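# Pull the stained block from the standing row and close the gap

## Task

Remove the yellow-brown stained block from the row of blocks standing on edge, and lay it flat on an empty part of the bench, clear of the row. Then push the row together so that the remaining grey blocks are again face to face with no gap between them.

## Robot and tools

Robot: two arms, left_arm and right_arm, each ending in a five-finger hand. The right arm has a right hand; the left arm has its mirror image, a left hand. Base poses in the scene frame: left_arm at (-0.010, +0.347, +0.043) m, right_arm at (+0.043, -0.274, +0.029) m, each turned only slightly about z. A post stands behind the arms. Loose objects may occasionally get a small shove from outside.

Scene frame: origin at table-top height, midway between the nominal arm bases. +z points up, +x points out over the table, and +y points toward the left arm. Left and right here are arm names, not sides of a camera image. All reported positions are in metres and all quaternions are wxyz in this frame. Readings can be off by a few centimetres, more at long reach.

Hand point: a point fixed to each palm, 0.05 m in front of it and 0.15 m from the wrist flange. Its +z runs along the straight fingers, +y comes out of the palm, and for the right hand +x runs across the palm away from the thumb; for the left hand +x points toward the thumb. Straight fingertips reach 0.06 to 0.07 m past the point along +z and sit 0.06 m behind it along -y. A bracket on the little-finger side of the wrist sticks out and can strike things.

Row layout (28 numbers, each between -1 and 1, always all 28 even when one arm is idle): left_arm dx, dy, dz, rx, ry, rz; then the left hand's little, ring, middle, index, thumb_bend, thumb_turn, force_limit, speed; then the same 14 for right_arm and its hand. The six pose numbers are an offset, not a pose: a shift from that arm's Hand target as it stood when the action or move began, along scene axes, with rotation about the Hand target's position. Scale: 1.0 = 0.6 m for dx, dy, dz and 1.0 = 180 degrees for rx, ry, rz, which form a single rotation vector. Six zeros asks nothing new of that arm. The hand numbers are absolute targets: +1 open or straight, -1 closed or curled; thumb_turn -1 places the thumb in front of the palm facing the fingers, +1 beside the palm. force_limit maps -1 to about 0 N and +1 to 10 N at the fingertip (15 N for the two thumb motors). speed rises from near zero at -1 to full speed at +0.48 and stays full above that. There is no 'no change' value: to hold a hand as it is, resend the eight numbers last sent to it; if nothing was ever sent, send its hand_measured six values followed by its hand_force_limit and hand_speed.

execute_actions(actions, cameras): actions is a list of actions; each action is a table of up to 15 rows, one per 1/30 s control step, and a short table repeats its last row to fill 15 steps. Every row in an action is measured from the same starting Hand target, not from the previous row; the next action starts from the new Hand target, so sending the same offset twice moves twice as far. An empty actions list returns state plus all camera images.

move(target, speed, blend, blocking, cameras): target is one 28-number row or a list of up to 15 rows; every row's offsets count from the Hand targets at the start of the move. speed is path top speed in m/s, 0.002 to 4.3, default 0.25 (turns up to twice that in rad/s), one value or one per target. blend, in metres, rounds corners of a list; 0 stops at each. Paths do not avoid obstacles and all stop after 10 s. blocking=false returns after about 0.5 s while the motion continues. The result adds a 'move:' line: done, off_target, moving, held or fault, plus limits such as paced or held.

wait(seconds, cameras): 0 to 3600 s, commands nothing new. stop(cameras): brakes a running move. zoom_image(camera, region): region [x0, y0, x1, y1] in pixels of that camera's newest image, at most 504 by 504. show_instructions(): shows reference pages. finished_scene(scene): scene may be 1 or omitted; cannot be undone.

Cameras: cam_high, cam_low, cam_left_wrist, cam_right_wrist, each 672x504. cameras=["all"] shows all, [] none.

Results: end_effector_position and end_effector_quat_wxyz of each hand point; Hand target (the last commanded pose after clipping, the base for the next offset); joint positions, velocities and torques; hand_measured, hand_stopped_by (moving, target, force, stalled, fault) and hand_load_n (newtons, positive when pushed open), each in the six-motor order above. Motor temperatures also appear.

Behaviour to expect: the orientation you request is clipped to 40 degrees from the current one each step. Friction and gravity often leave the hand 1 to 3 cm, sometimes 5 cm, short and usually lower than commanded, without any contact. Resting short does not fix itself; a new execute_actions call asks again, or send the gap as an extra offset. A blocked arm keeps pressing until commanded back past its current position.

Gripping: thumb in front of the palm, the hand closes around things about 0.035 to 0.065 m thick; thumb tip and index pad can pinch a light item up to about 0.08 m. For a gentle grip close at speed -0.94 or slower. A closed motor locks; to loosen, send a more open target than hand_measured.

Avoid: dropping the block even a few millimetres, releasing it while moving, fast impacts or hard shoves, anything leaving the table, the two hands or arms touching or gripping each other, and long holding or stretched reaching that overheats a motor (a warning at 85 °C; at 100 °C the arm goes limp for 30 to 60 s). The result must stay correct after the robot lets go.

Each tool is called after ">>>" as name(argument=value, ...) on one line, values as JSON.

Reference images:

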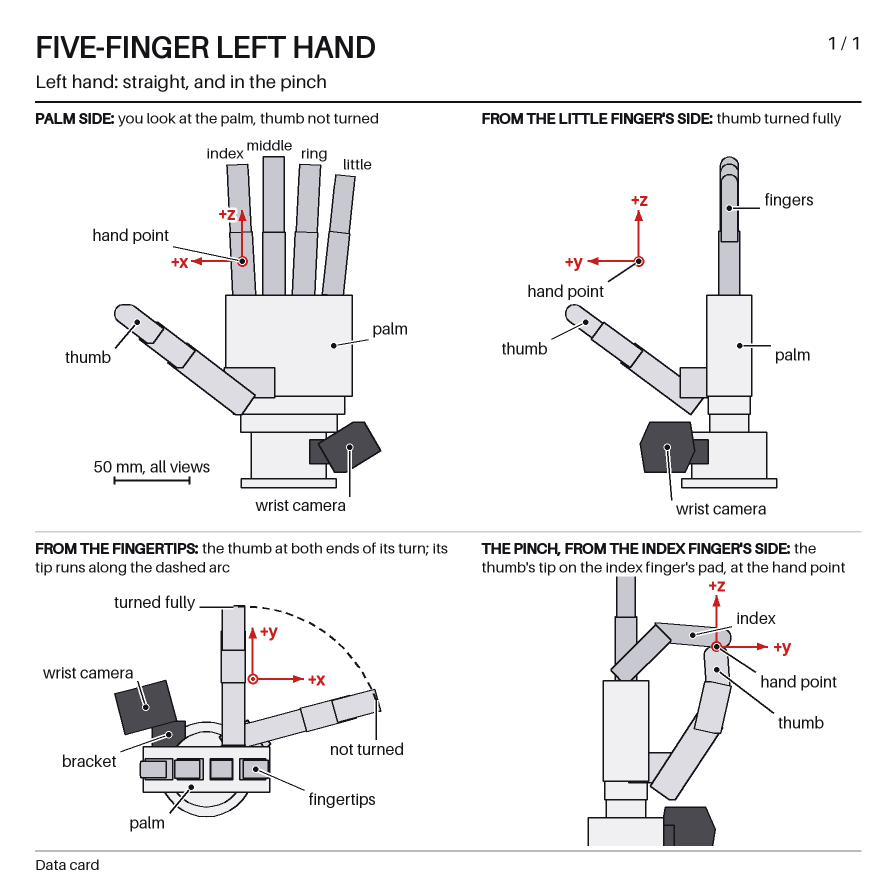

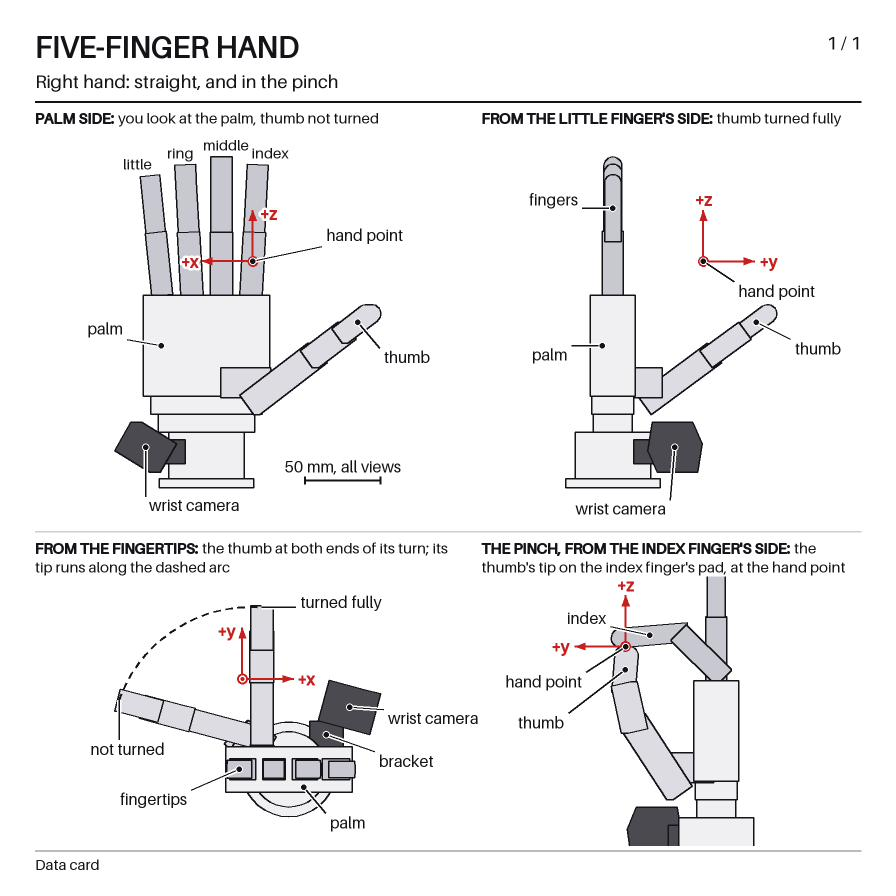

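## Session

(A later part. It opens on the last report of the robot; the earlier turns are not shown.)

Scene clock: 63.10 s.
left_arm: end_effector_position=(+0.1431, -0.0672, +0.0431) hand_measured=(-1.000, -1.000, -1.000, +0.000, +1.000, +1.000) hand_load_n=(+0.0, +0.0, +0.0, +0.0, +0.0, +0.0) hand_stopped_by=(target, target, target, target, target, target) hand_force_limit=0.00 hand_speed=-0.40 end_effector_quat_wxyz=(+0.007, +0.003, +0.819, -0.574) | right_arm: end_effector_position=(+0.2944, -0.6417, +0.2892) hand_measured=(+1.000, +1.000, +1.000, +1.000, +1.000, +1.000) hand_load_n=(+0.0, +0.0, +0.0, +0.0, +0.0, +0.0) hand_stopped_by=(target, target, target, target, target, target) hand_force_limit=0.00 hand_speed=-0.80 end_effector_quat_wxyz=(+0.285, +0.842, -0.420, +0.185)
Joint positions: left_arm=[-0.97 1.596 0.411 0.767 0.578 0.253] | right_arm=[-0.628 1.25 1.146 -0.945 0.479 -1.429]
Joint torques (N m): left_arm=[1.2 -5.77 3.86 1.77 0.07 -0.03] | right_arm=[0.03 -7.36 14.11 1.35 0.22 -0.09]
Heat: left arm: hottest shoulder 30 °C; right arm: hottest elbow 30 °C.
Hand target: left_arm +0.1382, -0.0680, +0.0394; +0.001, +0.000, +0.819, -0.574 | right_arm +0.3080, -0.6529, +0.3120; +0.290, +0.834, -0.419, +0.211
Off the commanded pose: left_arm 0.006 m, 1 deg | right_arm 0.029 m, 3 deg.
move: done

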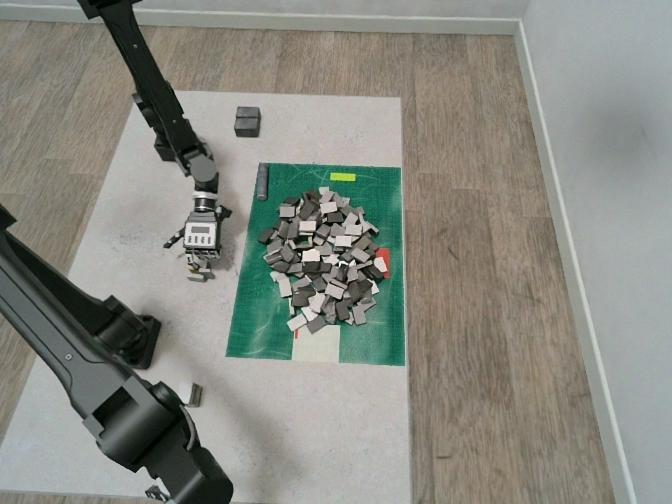

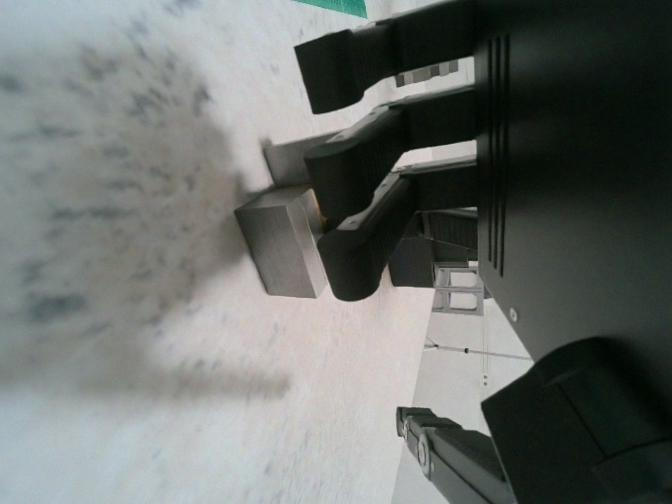

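>>> move(target=[[0.0,0.0,-0.018,0,0,0, -1,-1,-1,0,1,1, 0,-0.4, 0,0,0,0,0,0, 1,1,1,1,1,1, 0,-0.8],[-0.04,0.003,-0.022,0,0,0, -1,-1,-1,0,1,1, 0,-0.4, 0,0,0,0,0,0, 1,1,1,1,1,1, 0,-0.8]], speed=0.03, cameras=["cam_high","cam_left_wrist"])

>>> zoom_image(camera="cam_high", region=[182, 250, 218, 284])

>>> zoom_image(camera="cam_left_wrist", region=[220, 180, 420, 340])

Scene clock: 65.57 s.
left_arm: end_effector_position=(+0.1308, -0.0742, +0.0414) hand_measured=(-1.000, -1.000, -1.000, +0.000, +1.000, +1.000) hand_load_n=(+0.0, +0.0, +0.0, +0.0, +0.0, +0.0) hand_stopped_by=(target, target, target, target, target, target) hand_force_limit=0.00 hand_speed=-0.40 end_effector_quat_wxyz=(+0.021, +0.005, +0.809, -0.588) | right_arm: end_effector_position=(+0.2944, -0.6417, +0.2892) hand_measured=(+1.000, +1.000, +1.000, +1.000, +1.000, +1.000) hand_load_n=(+0.5, +0.0, +0.0, +0.0, +0.0, +0.0) hand_stopped_by=(target, target, target, target, target, target) hand_force_limit=0.00 hand_speed=-0.80 end_effector_quat_wxyz=(+0.285, +0.842, -0.420, +0.185)
Joint positions: left_arm=[-1.023 1.626 0.383 0.882 0.516 0.227] | right_arm=[-0.628 1.25 1.146 -0.945 0.479 -1.429]
Joint torques (N m): left_arm=[0.97 -5.77 2.3 1.1 0.2 -0.06] | right_arm=[-0.91 -7.18 14.06 1.4 0.21 -0.11]
Heat: left arm: hottest shoulder 30 °C; right arm: hottest elbow 30 °C.
Hand target: left_arm +0.1141, -0.0663, +0.0262; +0.001, +0.000, +0.819, -0.574 | right_arm +0.3080, -0.6529, +0.3120; +0.290, +0.834, -0.419, +0.211
Off the commanded pose: left_arm 0.024 m, 3 deg | right_arm 0.029 m, 3 deg.
move: off_target (left_arm)

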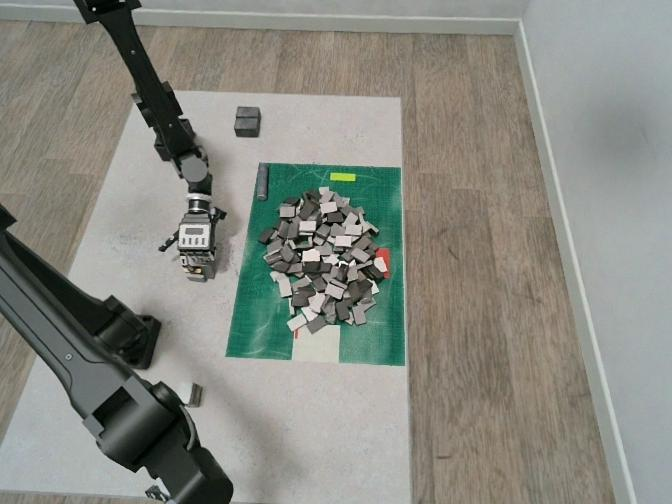

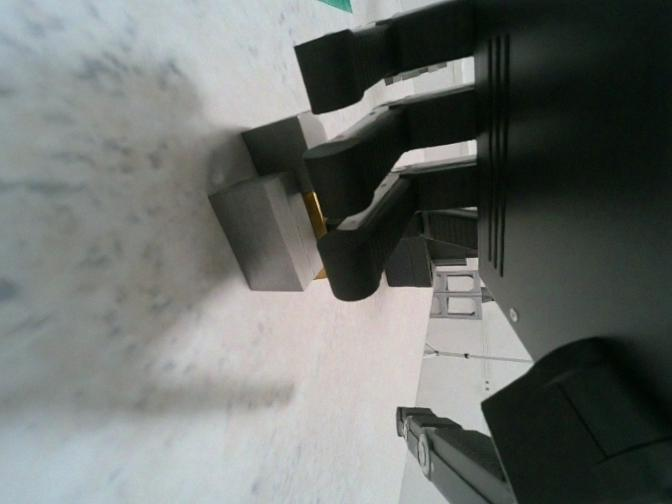

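Scaled by 14.000 from the camera's image (finer frame: 960x720).

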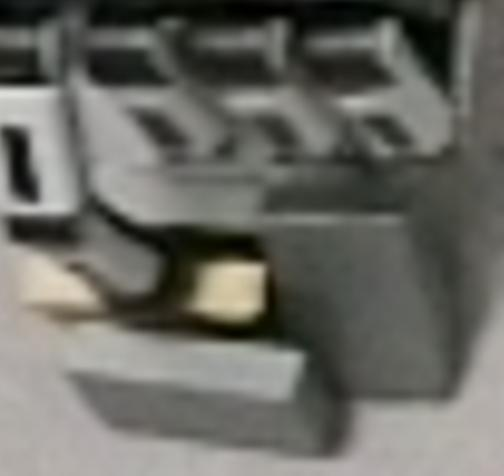

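Scaled by 2.520 from the camera's image (finer frame: 960x720).

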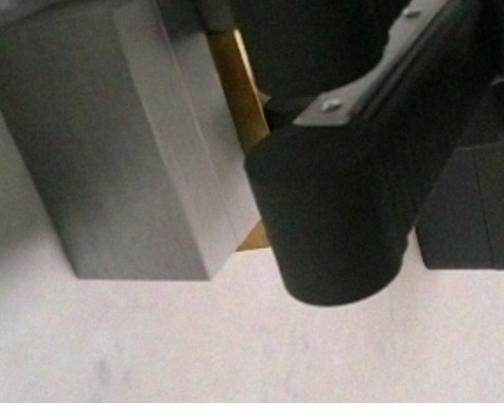

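>>> move(target=[-0.05,0.008,0,0,0,0, -1,-1,-1,0,1,1, 0,-0.4, 0,0,0,0,0,0, 1,1,1,1,1,1, 0,-0.8], speed=0.03, cameras=["cam_high","cam_left_wrist"])

>>> zoom_image(camera="cam_high", region=[172, 248, 222, 288])

>>> zoom_image(camera="cam_left_wrist", region=[220, 180, 420, 340])

Scene clock: 67.67 s.
left_arm: end_effector_position=(+0.0887, -0.0631, +0.0303) hand_measured=(-1.000, -1.000, -1.000, +0.000, +1.000, +1.000) hand_load_n=(+0.0, +0.5, +0.0, +0.0, +0.0, +0.0) hand_stopped_by=(target, target, target, target, target, target) hand_force_limit=0.00 hand_speed=-0.40 end_effector_quat_wxyz=(+0.008, +0.005, +0.816, -0.578) | right_arm: end_effector_position=(+0.2944, -0.6417, +0.2892) hand_measured=(+1.000, +1.000, +1.000, +1.000, +1.000, +1.000) hand_load_n=(+0.0, +0.0, +0.0, +0.0, +0.0, +0.0) hand_stopped_by=(target, target, target, target, target, target) hand_force_limit=0.00 hand_speed=-0.80 end_effector_quat_wxyz=(+0.285, +0.842, -0.420, +0.185)
Joint positions: left_arm=[-1.119 1.623 0.314 0.934 0.443 0.187] | right_arm=[-0.628 1.25 1.146 -0.945 0.479 -1.429]
Joint torques (N m): left_arm=[1.49 -6.01 3.12 1.22 0.06 -0.01] | right_arm=[-0.5 -7.59 14.05 1.5 0.21 -0.12]
Motor temperatures (°C): left_arm=[25 30 30 24 30 24] | right_arm=[27 28 31 27 26 25]
Heat: left arm: hottest shoulder 30 °C; right arm: hottest elbow 31 °C.
Hand target: left_arm +0.0840, -0.0613, +0.0261; +0.000, +0.000, +0.819, -0.574 | right_arm +0.3080, -0.6529, +0.3120; +0.290, +0.834, -0.419, +0.211
Off the commanded pose: left_arm 0.006 m, 1 deg | right_arm 0.029 m, 3 deg.
move: done

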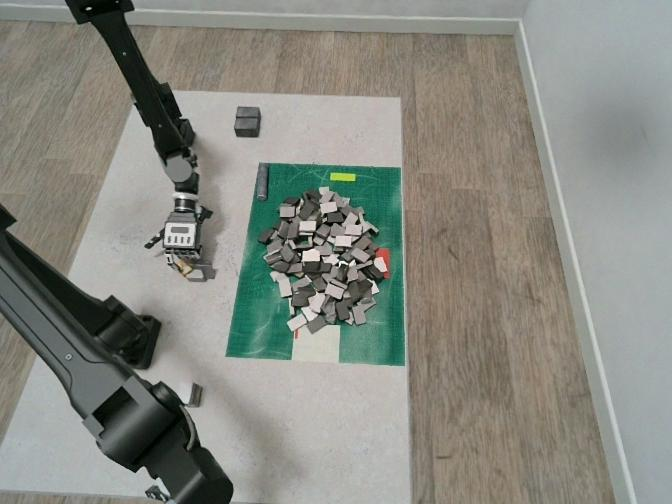

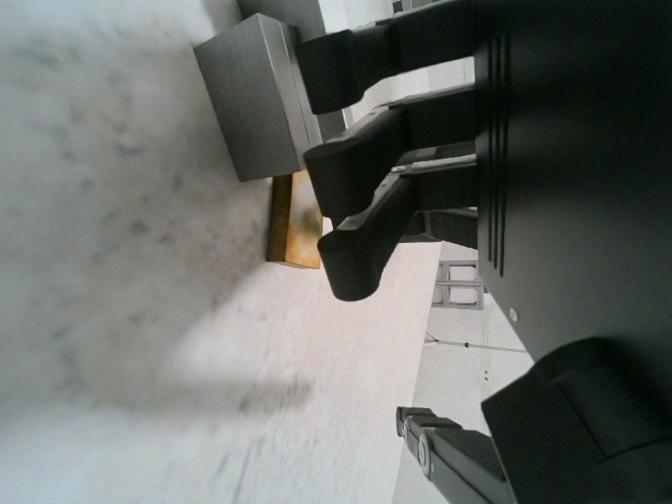

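Scaled by 10.080 from the camera's image (finer frame: 960x720).

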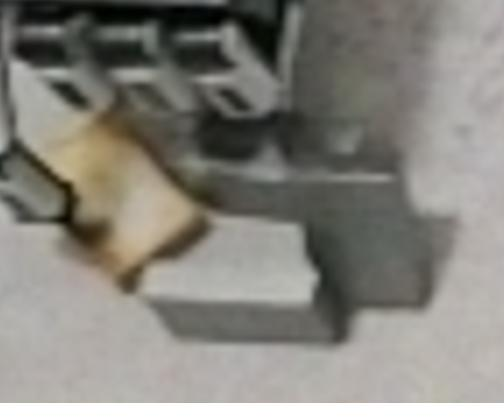

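Scaled by 2.520 from the camera's image (finer frame: 960x720).

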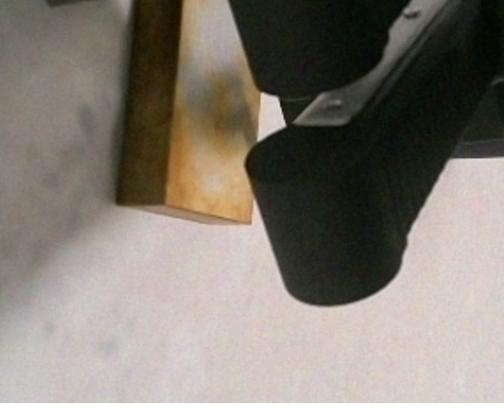

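>>> move(target=[0.0,0.06,0.12,0,0,0, -1,-1,-1,0,1,1, 0,-0.4, 0,0,0,0,0,0, 1,1,1,1,1,1, 0,-0.8], speed=0.1, cameras=["cam_high","cam_left_wrist"])

>>> zoom_image(camera="cam_high", region=[172, 248, 222, 288])

>>> zoom_image(camera="cam_left_wrist", region=[170, 60, 420, 260])

Scene clock: 69.67 s.
left_arm: end_effector_position=(+0.0810, -0.0274, +0.0986) hand_measured=(-1.000, -1.000, -1.000, +0.000, +1.000, +1.000) hand_load_n=(+0.0, +0.0, +0.0, +0.0, +0.0, +0.0) hand_stopped_by=(target, target, target, target, target, target) hand_force_limit=0.00 hand_speed=-0.40 end_effector_quat_wxyz=(-0.004, -0.002, +0.818, -0.575) | right_arm: end_effector_position=(+0.2944, -0.6417, +0.2892) hand_measured=(+1.000, +1.000, +1.000, +1.000, +1.000, +1.000) hand_load_n=(+0.0, +0.0, +0.0, +0.5, +0.0, +0.0) hand_stopped_by=(target, target, target, target, target, target) hand_force_limit=0.00 hand_speed=-0.80 end_effector_quat_wxyz=(+0.285, +0.842, -0.420, +0.185)
Joint positions: left_arm=[-1.068 1.18 0.276 0.508 0.501 0.188] | right_arm=[-0.628 1.25 1.146 -0.945 0.479 -1.429]
Joint torques (N m): left_arm=[2.73 -3.84 5.97 0.76 0.2 0.2] | right_arm=[-0.62 -7.41 14.09 1.59 0.2 -0.09]
Heat: left arm: hottest shoulder 30 °C; right arm: hottest elbow 31 °C.
Hand target: left_arm +0.0841, -0.0254, +0.0981; +0.000, +0.000, +0.819, -0.574 | right_arm +0.3080, -0.6529, +0.3120; +0.290, +0.834, -0.419, +0.211
Off the commanded pose: left_arm 0.004 m, 1 deg | right_arm 0.029 m, 3 deg.
move: done

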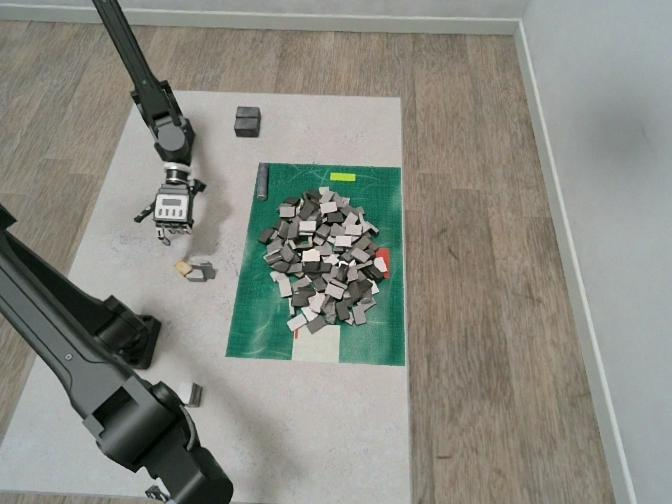

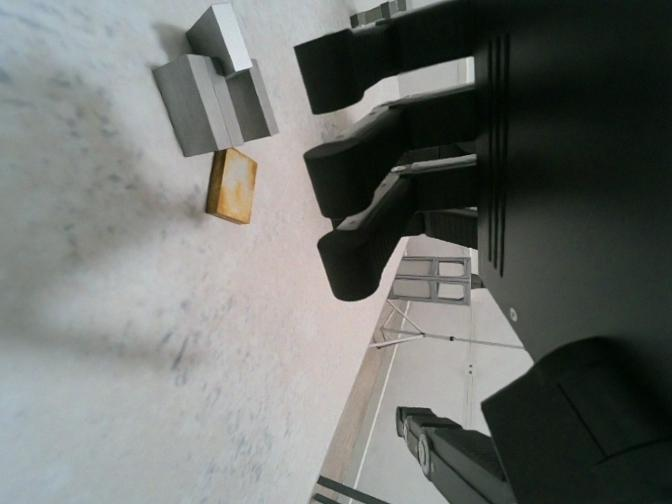

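Scaled by 10.080 from the camera's image (finer frame: 960x720).

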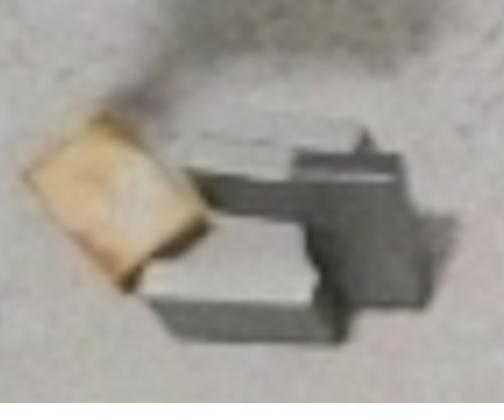

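Scaled by 2.016 from the camera's image (finer frame: 960x720).

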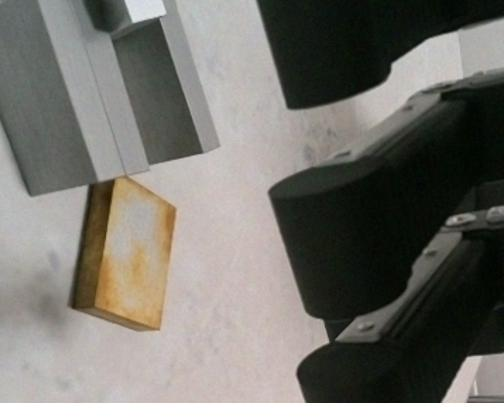

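>>> move(target=[0.243,0.076,0.10,0.139,0,0, -1,-1,-1,0,1,1, 0,-0.4, 0,0,0,0,0,0, 1,1,1,1,1,1, 0,-0.8], speed=0.15, cameras=["cam_high","cam_left_wrist"])

>>> zoom_image(camera="cam_high", region=[172, 248, 222, 288])

>>> zoom_image(camera="cam_left_wrist", region=[220, 200, 420, 360])

Scene clock: 72.83 s.
left_arm: end_effector_position=(+0.2162, +0.0281, +0.1480) hand_measured=(-1.000, -1.000, -1.000, +0.000, +1.000, +1.000) hand_load_n=(+0.0, +0.5, +0.0, +0.0, +0.0, +0.0) hand_stopped_by=(target, target, target, target, target, target) hand_force_limit=0.00 hand_speed=-0.40 end_effector_quat_wxyz=(-0.009, -0.006, +0.926, -0.378) | right_arm: end_effector_position=(+0.2944, -0.6417, +0.2892) hand_measured=(+1.000, +1.000, +1.000, +1.000, +1.000, +1.000) hand_load_n=(+0.0, +0.0, +0.0, +0.0, +0.0, +0.0) hand_stopped_by=(target, target, target, target, target, target) hand_force_limit=0.00 hand_speed=-0.80 end_effector_quat_wxyz=(+0.285, +0.842, -0.420, +0.185)
Joint positions: left_arm=[-0.738 1.231 0.792 -0.571 0.569 0.678] | right_arm=[-0.628 1.25 1.146 -0.945 0.479 -1.429]
Joint torques (N m): left_arm=[2.14 -5.54 10.65 0.51 0.29 0.2] | right_arm=[-0.56 -7.47 14.08 1.46 0.23 -0.07]
Heat: left arm: hottest shoulder 30 °C; right arm: hottest elbow 31 °C.
Hand target: left_arm +0.2299, +0.0202, +0.1581; +0.000, +0.000, +0.924, -0.383 | right_arm +0.3080, -0.6529, +0.3120; +0.290, +0.834, -0.419, +0.211
Off the commanded pose: left_arm 0.019 m, 1 deg | right_arm 0.029 m, 3 deg.
move: off_target (left_arm)

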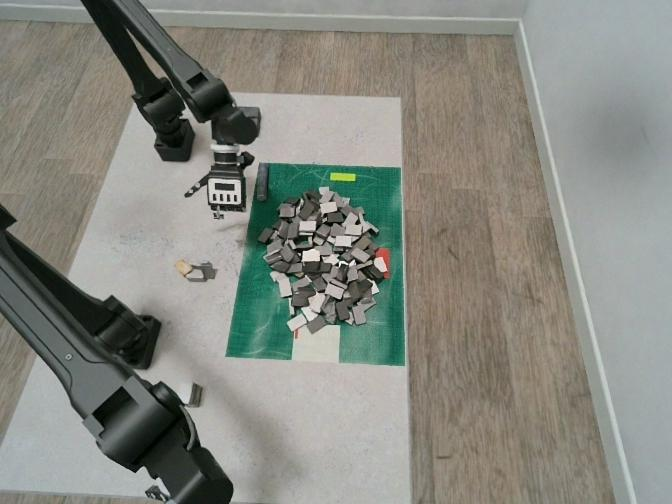

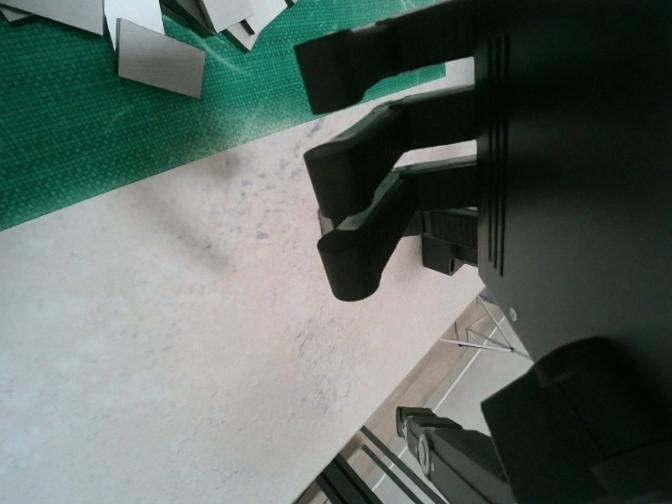

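Scaled by 10.080 from the camera's image (finer frame: 960x720).

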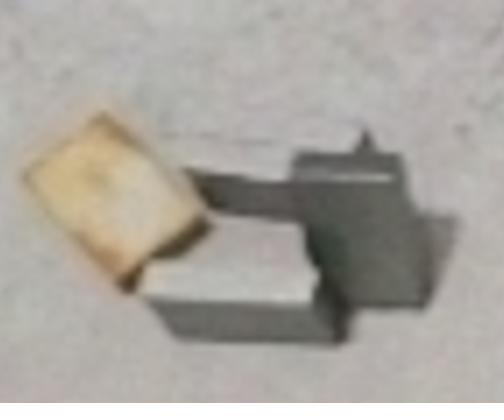

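Scaled by 2.520 from the camera's image (finer frame: 960x720).

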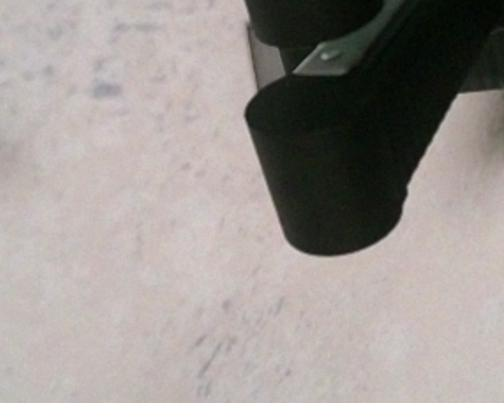

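>>> move(target=[0.0,-0.0,0.0,0,0,0, 1,1,1,1,1,1, 0,0, 0,0,0,0,0,0, 1,1,1,1,1,1, 0,-0.8], speed=0.1, cameras=["cam_left_wrist"])

>>> zoom_image(camera="cam_left_wrist", region=[300, 160, 460, 290])

Scene clock: 74.40 s.
left_arm: end_effector_position=(+0.2162, +0.0281, +0.1480) hand_measured=(+1.000, +1.000, +1.000, +1.000, +1.000, +1.000) hand_load_n=(+0.0, +0.0, +0.0, +0.0, +0.0, +0.0) hand_stopped_by=(target, target, target, target, target, target) hand_force_limit=0.00 hand_speed=0.00 end_effector_quat_wxyz=(-0.009, -0.006, +0.926, -0.378) | right_arm: end_effector_position=(+0.2944, -0.6417, +0.2892) hand_measured=(+1.000, +1.000, +1.000, +1.000, +1.000, +1.000) hand_load_n=(+0.0, +0.0, +0.0, +0.0, +0.0, +0.0) hand_stopped_by=(target, target, target, target, target, target) hand_force_limit=0.00 hand_speed=-0.80 end_effector_quat_wxyz=(+0.285, +0.842, -0.420, +0.185)
Joint positions: left_arm=[-0.738 1.231 0.792 -0.571 0.569 0.679] | right_arm=[-0.628 1.25 1.146 -0.945 0.479 -1.429]
Joint torques (N m): left_arm=[2.84 -4.84 10.8 0.59 0.29 0.19] | right_arm=[-0.91 -7 13.94 1.35 0.24 -0.09]
Heat: left arm: hottest shoulder 30 °C; right arm: hottest elbow 31 °C.
Hand target: left_arm +0.2298, +0.0203, +0.1581; +0.000, +0.000, +0.924, -0.383 | right_arm +0.3080, -0.6529, +0.3120; +0.290, +0.834, -0.419, +0.211
Off the commanded pose: left_arm 0.019 m, 1 deg | right_arm 0.029 m, 3 deg.
move: done

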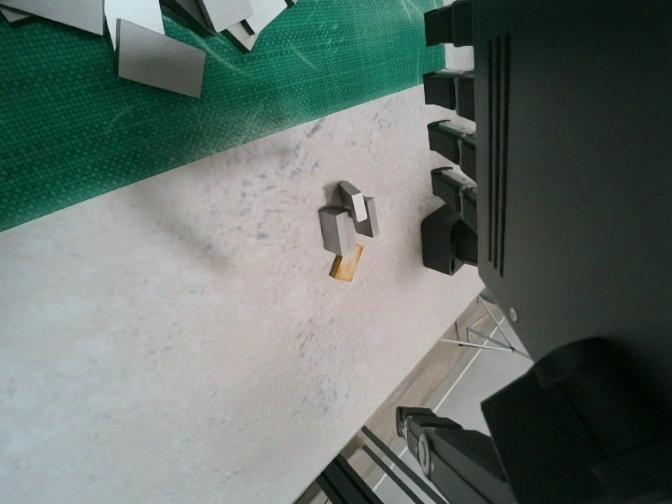

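Scaled by 3.150 from the camera's image (finer frame: 960x720).

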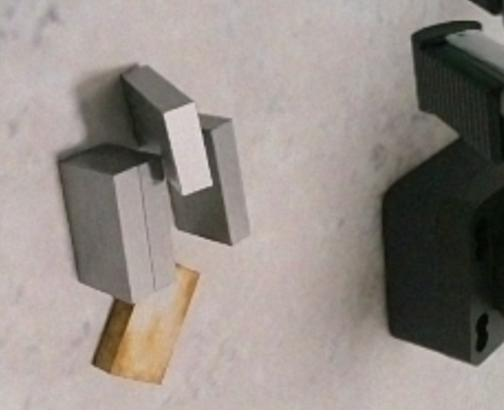

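>>> move(target=[-0.245,-0.125,-0.12,-0.1357,-0.0363,0.1641, -1,-1,-1,0,1,1, 0,0, 0,0,0,0,0,0, 1,1,1,1,1,1, 0,-0.8], speed=0.12, cameras=["cam_high","cam_left_wrist"])

>>> zoom_image(camera="cam_high", region=[162, 240, 222, 290])

>>> zoom_image(camera="cam_left_wrist", region=[170, 120, 420, 320])

Scene clock: 80.97 s.
left_arm: end_effector_position=(+0.0860, -0.0548, +0.0894) hand_measured=(-1.000, -1.000, -1.000, +0.000, +1.000, +1.000) hand_load_n=(+0.0, +0.0, +0.0, +0.0, +0.0, +0.0) hand_stopped_by=(target, target, target, target, target, target) hand_force_limit=0.00 hand_speed=0.00 end_effector_quat_wxyz=(+0.154, -0.208, +0.792, -0.553) | right_arm: end_effector_position=(+0.2944, -0.6417, +0.2892) hand_measured=(+1.000, +1.000, +1.000, +1.000, +1.000, +1.000) hand_load_n=(+0.0, +0.0, +0.0, +0.0, +0.0, +0.0) hand_stopped_by=(target, target, target, target, target, target) hand_force_limit=0.00 hand_speed=-0.80 end_effector_quat_wxyz=(+0.285, +0.842, -0.420, +0.185)
Joint positions: left_arm=[-1.433 1.241 0.275 0.596 -0.34 -0.115] | right_arm=[-0.628 1.25 1.146 -0.945 0.479 -1.429]
Joint torques (N m): left_arm=[1.9 -2.37 5.18 1.7 -0.23 -0.06] | right_arm=[-1.08 -7.65 14.15 1.63 0.22 -0.08]
Heat: left arm: hottest shoulder 30 °C; right arm: hottest elbow 32 °C.
Hand target: left_arm +0.0830, -0.0548, +0.0862; +0.149, -0.212, +0.791, -0.554 | right_arm +0.3080, -0.6529, +0.3120; +0.290, +0.834, -0.419, +0.211
Off the commanded pose: left_arm 0.005 m, 1 deg | right_arm 0.029 m, 3 deg.
move: done

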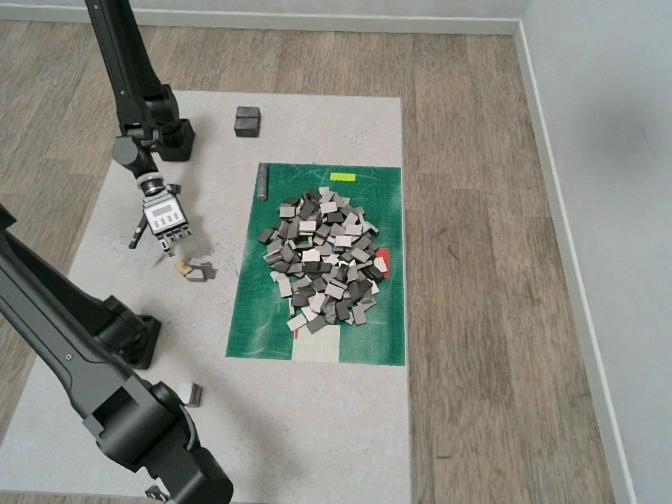

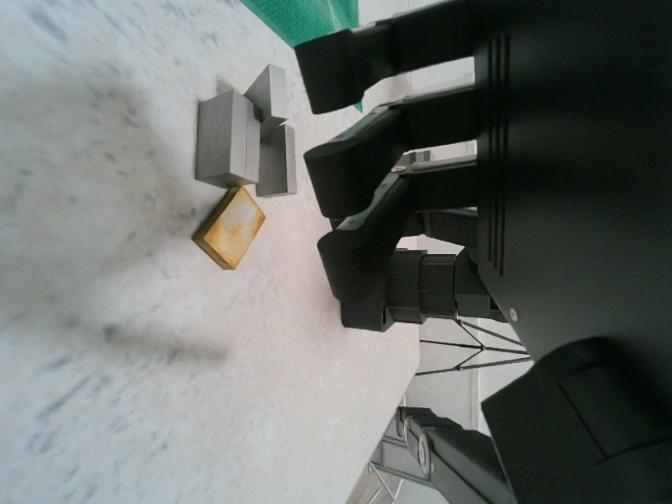

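Scaled by 8.400 from the camera's image (finer frame: 960x720).

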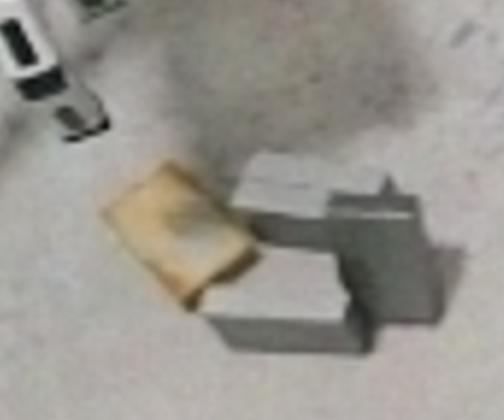

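Scaled by 2.016 from the camera's image (finer frame: 960x720).

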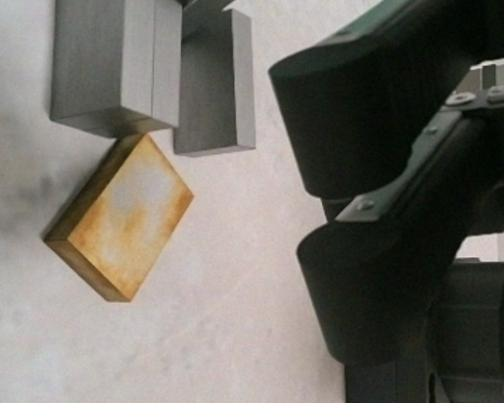

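>>> move(target=[0.023,-0.009,-0.072,0,0,0, -1,-1,-1,0,1,1, 0,0, 0,0,0,0,0,0, 1,1,1,1,1,1, 0,-0.8], speed=0.08, cameras=["cam_high","cam_left_wrist"])

>>> zoom_image(camera="cam_high", region=[162, 240, 222, 290])

>>> zoom_image(camera="cam_left_wrist", region=[170, 120, 420, 320])

Scene clock: 82.70 s.
left_arm: end_effector_position=(+0.0938, -0.0622, +0.0453) hand_measured=(-1.000, -1.000, -1.000, +0.000, +1.000, +1.000) hand_load_n=(+0.0, +0.0, +0.0, +0.0, +0.0, +0.0) hand_stopped_by=(target, target, target, target, target, target) hand_force_limit=0.00 hand_speed=0.00 end_effector_quat_wxyz=(+0.146, -0.211, +0.792, -0.554) | right_arm: end_effector_position=(+0.2944, -0.6417, +0.2892) hand_measured=(+1.000, +1.000, +1.000, +1.000, +1.000, +1.000) hand_load_n=(+0.5, +0.0, +0.0, +0.0, +0.0, +0.0) hand_stopped_by=(target, target, target, target, target, target) hand_force_limit=0.00 hand_speed=-0.80 end_effector_quat_wxyz=(+0.285, +0.842, -0.420, +0.185)
Joint positions: left_arm=[-1.398 1.502 0.265 0.87 -0.299 -0.116] | right_arm=[-0.628 1.25 1.146 -0.945 0.479 -1.429]
Joint torques (N m): left_arm=[2.67 -5.01 3.59 2.14 -0.01 0.13] | right_arm=[-0.97 -7.71 14.2 1.57 0.24 -0.09]
Heat: left arm: hottest shoulder 30 °C; right arm: hottest elbow 32 °C.
Hand target: left_arm +0.0967, -0.0602, +0.0430; +0.149, -0.212, +0.791, -0.554 | right_arm +0.3080, -0.6529, +0.3120; +0.290, +0.834, -0.419, +0.211
Off the commanded pose: left_arm 0.004 m, 0 deg | right_arm 0.029 m, 3 deg.
move: done

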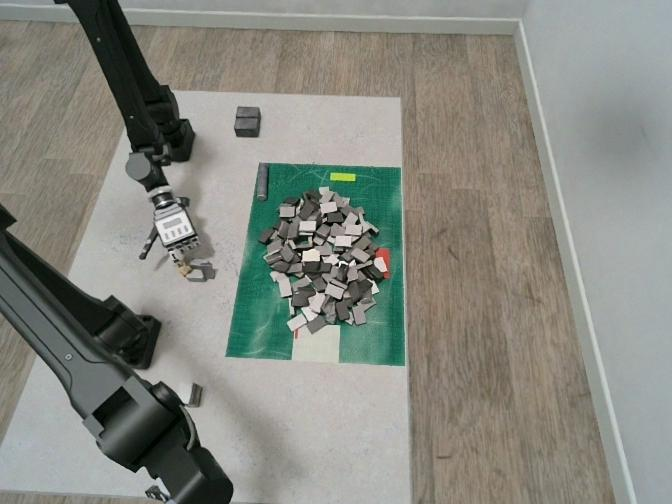

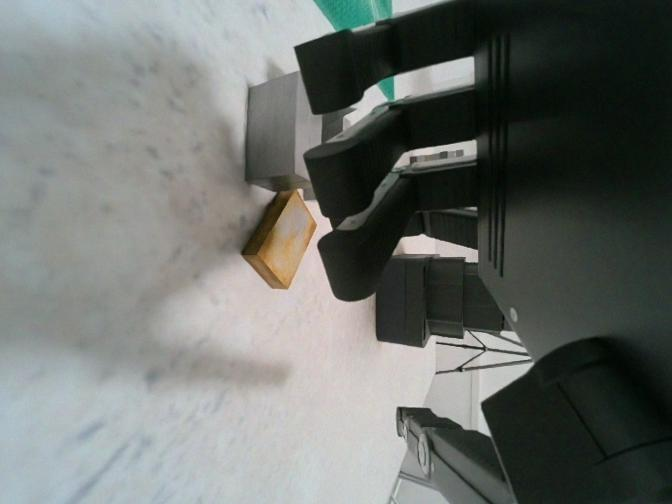

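Scaled by 8.400 from the camera's image (finer frame: 960x720).

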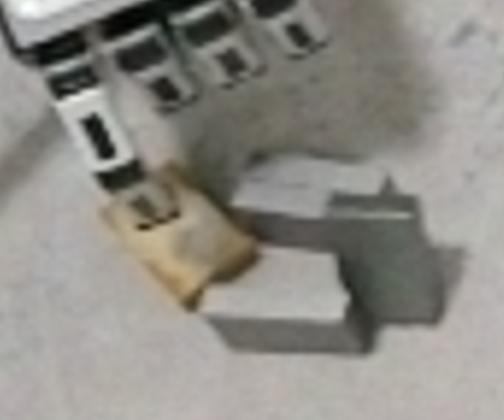

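Scaled by 2.016 from the camera's image (finer frame: 960x720).

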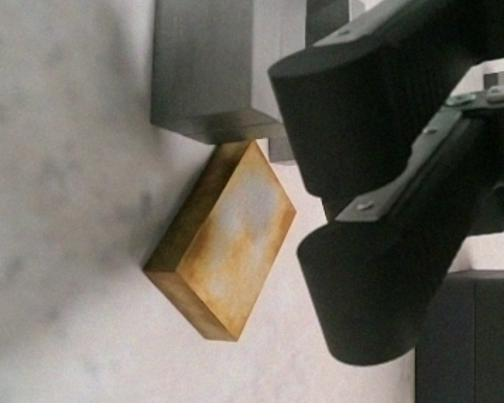

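>>> move(target=[[0,0.0,-0.052,0,0,0, -1,-1,-1,0,1,1, 0,0, 0,0,0,0,0,0, 1,1,1,1,1,1, 0,-0.8],[-0.04,0.02,-0.055,0,0,0, -1,-1,-1,0,1,1, 0,0, 0,0,0,0,0,0, 1,1,1,1,1,1, 0,-0.8]], speed=0.04, cameras=["cam_high","cam_left_wrist"])

>>> zoom_image(camera="cam_high", region=[162, 240, 222, 290])

>>> zoom_image(camera="cam_left_wrist", region=[170, 120, 420, 320])

Scene clock: 85.50 s.
left_arm: end_effector_position=(+0.0822, -0.0575, +0.0229) hand_measured=(-1.000, -1.000, -1.000, +0.000, +1.000, +1.000) hand_load_n=(+0.0, +0.0, +0.0, +2.0, +0.0, +0.0) hand_stopped_by=(target, target, target, target, target, target) hand_force_limit=0.00 hand_speed=0.00 end_effector_quat_wxyz=(+0.157, -0.215, +0.780, -0.567) | right_arm: end_effector_position=(+0.2944, -0.6417, +0.2892) hand_measured=(+1.000, +1.000, +1.000, +1.000, +1.000, +1.000) hand_load_n=(+0.0, +0.0, +0.0, +0.5, +0.0, +0.0) hand_stopped_by=(target, target, target, target, target, target) hand_force_limit=0.00 hand_speed=-0.80 end_effector_quat_wxyz=(+0.285, +0.842, -0.420, +0.185)
Joint positions: left_arm=[-1.46 1.671 0.234 1.099 -0.381 -0.13] | right_arm=[-0.628 1.25 1.146 -0.945 0.479 -1.429]
Joint torques (N m): left_arm=[0.79 -4.48 1.25 1.24 0.01 -0.02] | right_arm=[-0.15 -7.59 14.12 1.5 0.25 -0.08]
Heat: left arm: hottest shoulder 30 °C; right arm: hottest elbow 32 °C.
Hand target: left_arm +0.0728, -0.0483, +0.0100; +0.149, -0.212, +0.791, -0.554 | right_arm +0.3080, -0.6529, +0.3120; +0.290, +0.834, -0.419, +0.211
Off the commanded pose: left_arm 0.018 m, 2 deg | right_arm 0.029 m, 3 deg.
move: off_target (left_arm)

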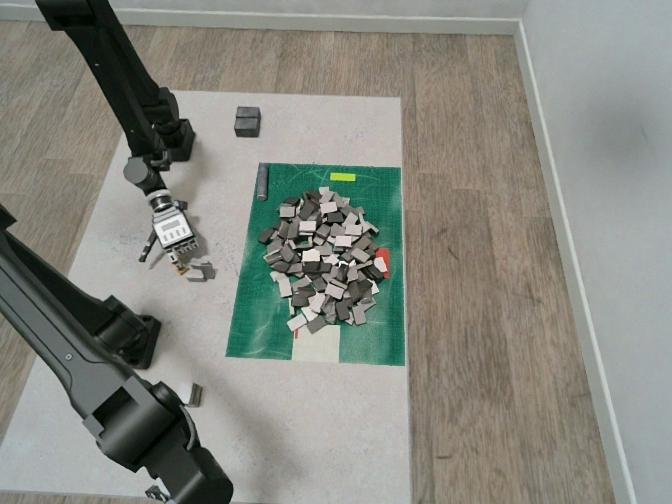

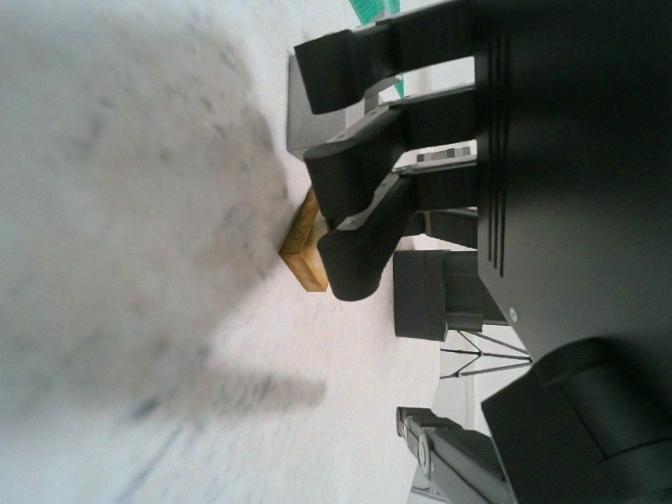

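Scaled by 8.400 from the camera's image (finer frame: 960x720).

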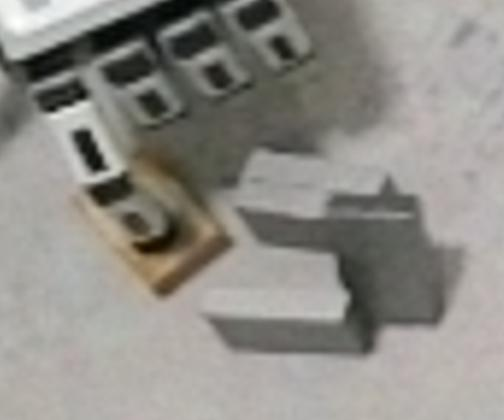

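Scaled by 2.016 from the camera's image (finer frame: 960x720).

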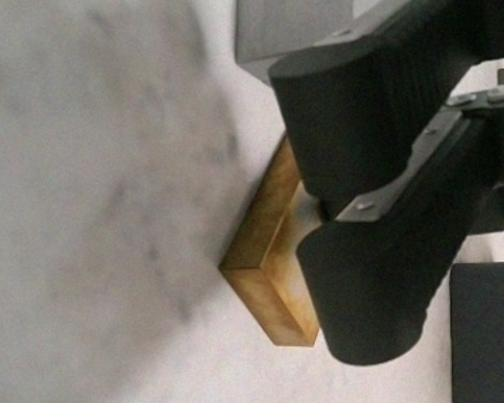

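>>> move(target=[[-0.04,0.01,0,0,0,0, -1,-1,-1,0,1,1, 0,0, 0,0,0,0,0,0, 1,1,1,1,1,1, 0,-0.8],[-0.05,0.10,0,0,0,0, -1,-1,-1,0,1,1, 0,0, 0,0,0,0,0,0, 1,1,1,1,1,1, 0,-0.8]], speed=0.05, blend=[0.01,0], cameras=["cam_high","cam_left_wrist"])

>>> zoom_image(camera="cam_high", region=[142, 220, 222, 290])

Scene clock: 88.83 s.
left_arm: end_effector_position=(+0.0465, -0.0017, +0.0200) hand_measured=(-1.000, -1.000, -1.000, +0.000, +1.000, +1.000) hand_load_n=(+0.0, +0.0, +0.0, +3.0, +0.0, +0.0) hand_stopped_by=(target, target, target, target, target, target) hand_force_limit=0.00 hand_speed=0.00 end_effector_quat_wxyz=(+0.148, -0.218, +0.779, -0.569) | right_arm: end_effector_position=(+0.2944, -0.6417, +0.2892) hand_measured=(+1.000, +1.000, +1.000, +1.000, +1.000, +1.000) hand_load_n=(+0.0, +0.0, +0.0, +0.0, -0.5, +0.0) hand_stopped_by=(target, target, target, target, target, target) hand_force_limit=0.00 hand_speed=-0.80 end_effector_quat_wxyz=(+0.285, +0.842, -0.420, +0.185)
Joint positions: left_arm=[-1.591 1.658 0.078 1.222 -0.492 -0.194] | right_arm=[-0.628 1.25 1.146 -0.945 0.479 -1.429]
Joint torques (N m): left_arm=[1.49 -4.07 -0.31 1.02 -0.17 0.07] | right_arm=[-0.67 -7.77 14.11 1.42 0.2 -0.11]
Heat: left arm: hottest shoulder 30 °C; right arm: hottest elbow 32 °C.
Hand target: left_arm +0.0428, +0.0118, +0.0100; +0.149, -0.212, +0.791, -0.554 | right_arm +0.3080, -0.6529, +0.3120; +0.290, +0.834, -0.419, +0.211
Off the commanded pose: left_arm 0.017 m, 2 deg | right_arm 0.029 m, 3 deg.
move: off_target (left_arm)

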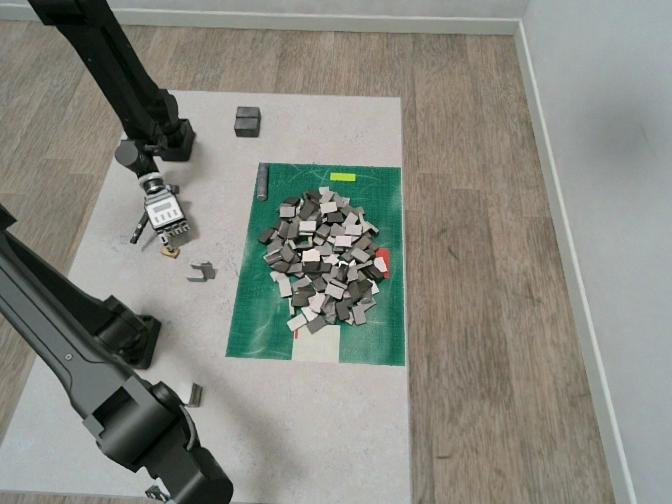

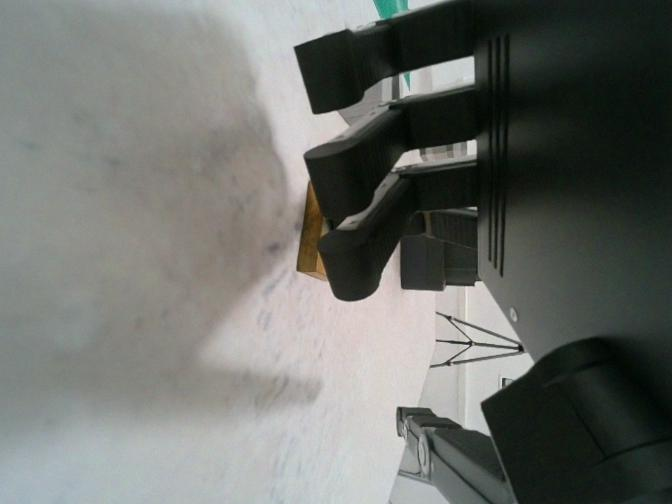

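Scaled by 6.300 from the camera's image (finer frame: 960x720).

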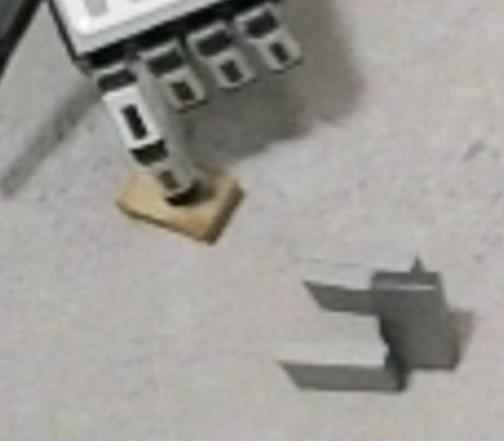

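>>> move(target=[0.0,0.07,0,0,0,0, -1,-1,-1,0,1,1, 0,0, 0,0,0,0,0,0, 1,1,1,1,1,1, 0,-0.8], speed=0.05, cameras=["cam_high"])

>>> zoom_image(camera="cam_high", region=[142, 220, 222, 290])

Scene clock: 89.87 s.
left_arm: end_effector_position=(+0.0461, +0.0111, +0.0215) hand_measured=(-1.000, -1.000, -1.000, +0.000, +1.000, +1.000) hand_load_n=(+0.0, +0.0, +0.0, +0.5, +0.0, -0.5) hand_stopped_by=(target, target, target, target, target, target) hand_force_limit=0.00 hand_speed=0.00 end_effector_quat_wxyz=(+0.147, -0.218, +0.778, -0.571) | right_arm: end_effector_position=(+0.2944, -0.6417, +0.2892) hand_measured=(+1.000, +1.000, +1.000, +1.000, +1.000, +1.000) hand_load_n=(+0.0, +0.0, +0.0, +0.0, +0.0, +0.0) hand_stopped_by=(target, target, target, target, target, target) hand_force_limit=0.00 hand_speed=-0.80 end_effector_quat_wxyz=(+0.285, +0.842, -0.420, +0.185)
Joint positions: left_arm=[-1.592 1.658 0.043 1.262 -0.492 -0.194] | right_arm=[-0.628 1.25 1.146 -0.945 0.479 -1.429]
Joint torques (N m): left_arm=[2.08 -4.25 1.14 1.11 -0.17 0.1] | right_arm=[-1.67 -8 14.05 1.51 0.22 -0.1]
Heat: left arm: hottest shoulder 30 °C; right arm: hottest elbow 32 °C.
Hand target: left_arm +0.0461, +0.0111, +0.0201; +0.148, -0.218, +0.779, -0.569 (not the last commanded pose) | right_arm +0.3080, -0.6529, +0.3120; +0.290, +0.834, -0.419, +0.211
Off the commanded pose: left_arm 0.044 m, 3 deg | right_arm 0.029 m, 3 deg.
move: held (left_arm; a check stopped the path); limits=held
pose unreachable (left arm): on one or more control steps of this call, first in action 0 (counted from 0), this arm could not follow its commanded pose, so it was not sent that pose on those steps. It may still have moved: this result reports where it is.
cause: moving toward the commanded pose would bring two parts of the arm too close to each other (joints 2 (shoulder) and 3 (elbow) lie between them).

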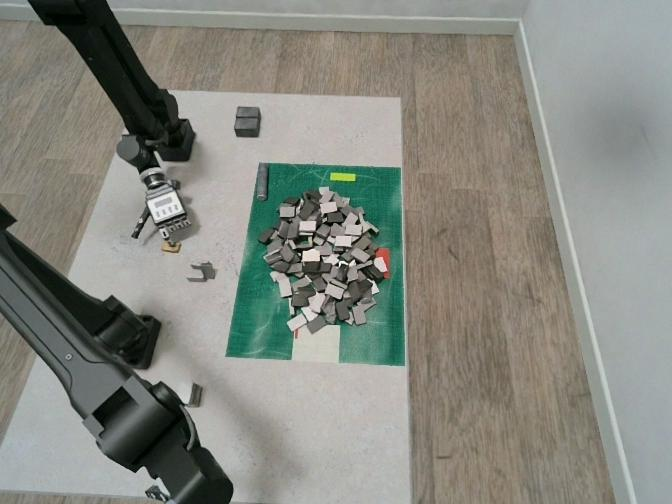

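Scaled by 6.300 from the camera's image (finer frame: 960x720).

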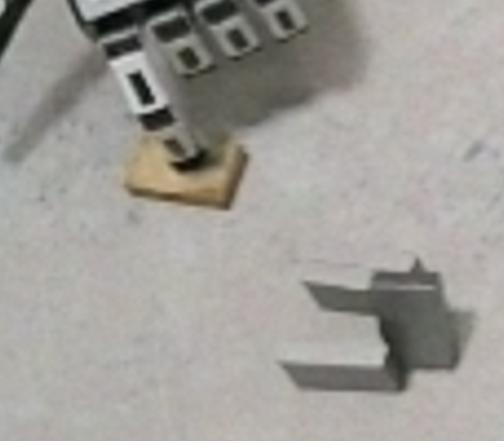

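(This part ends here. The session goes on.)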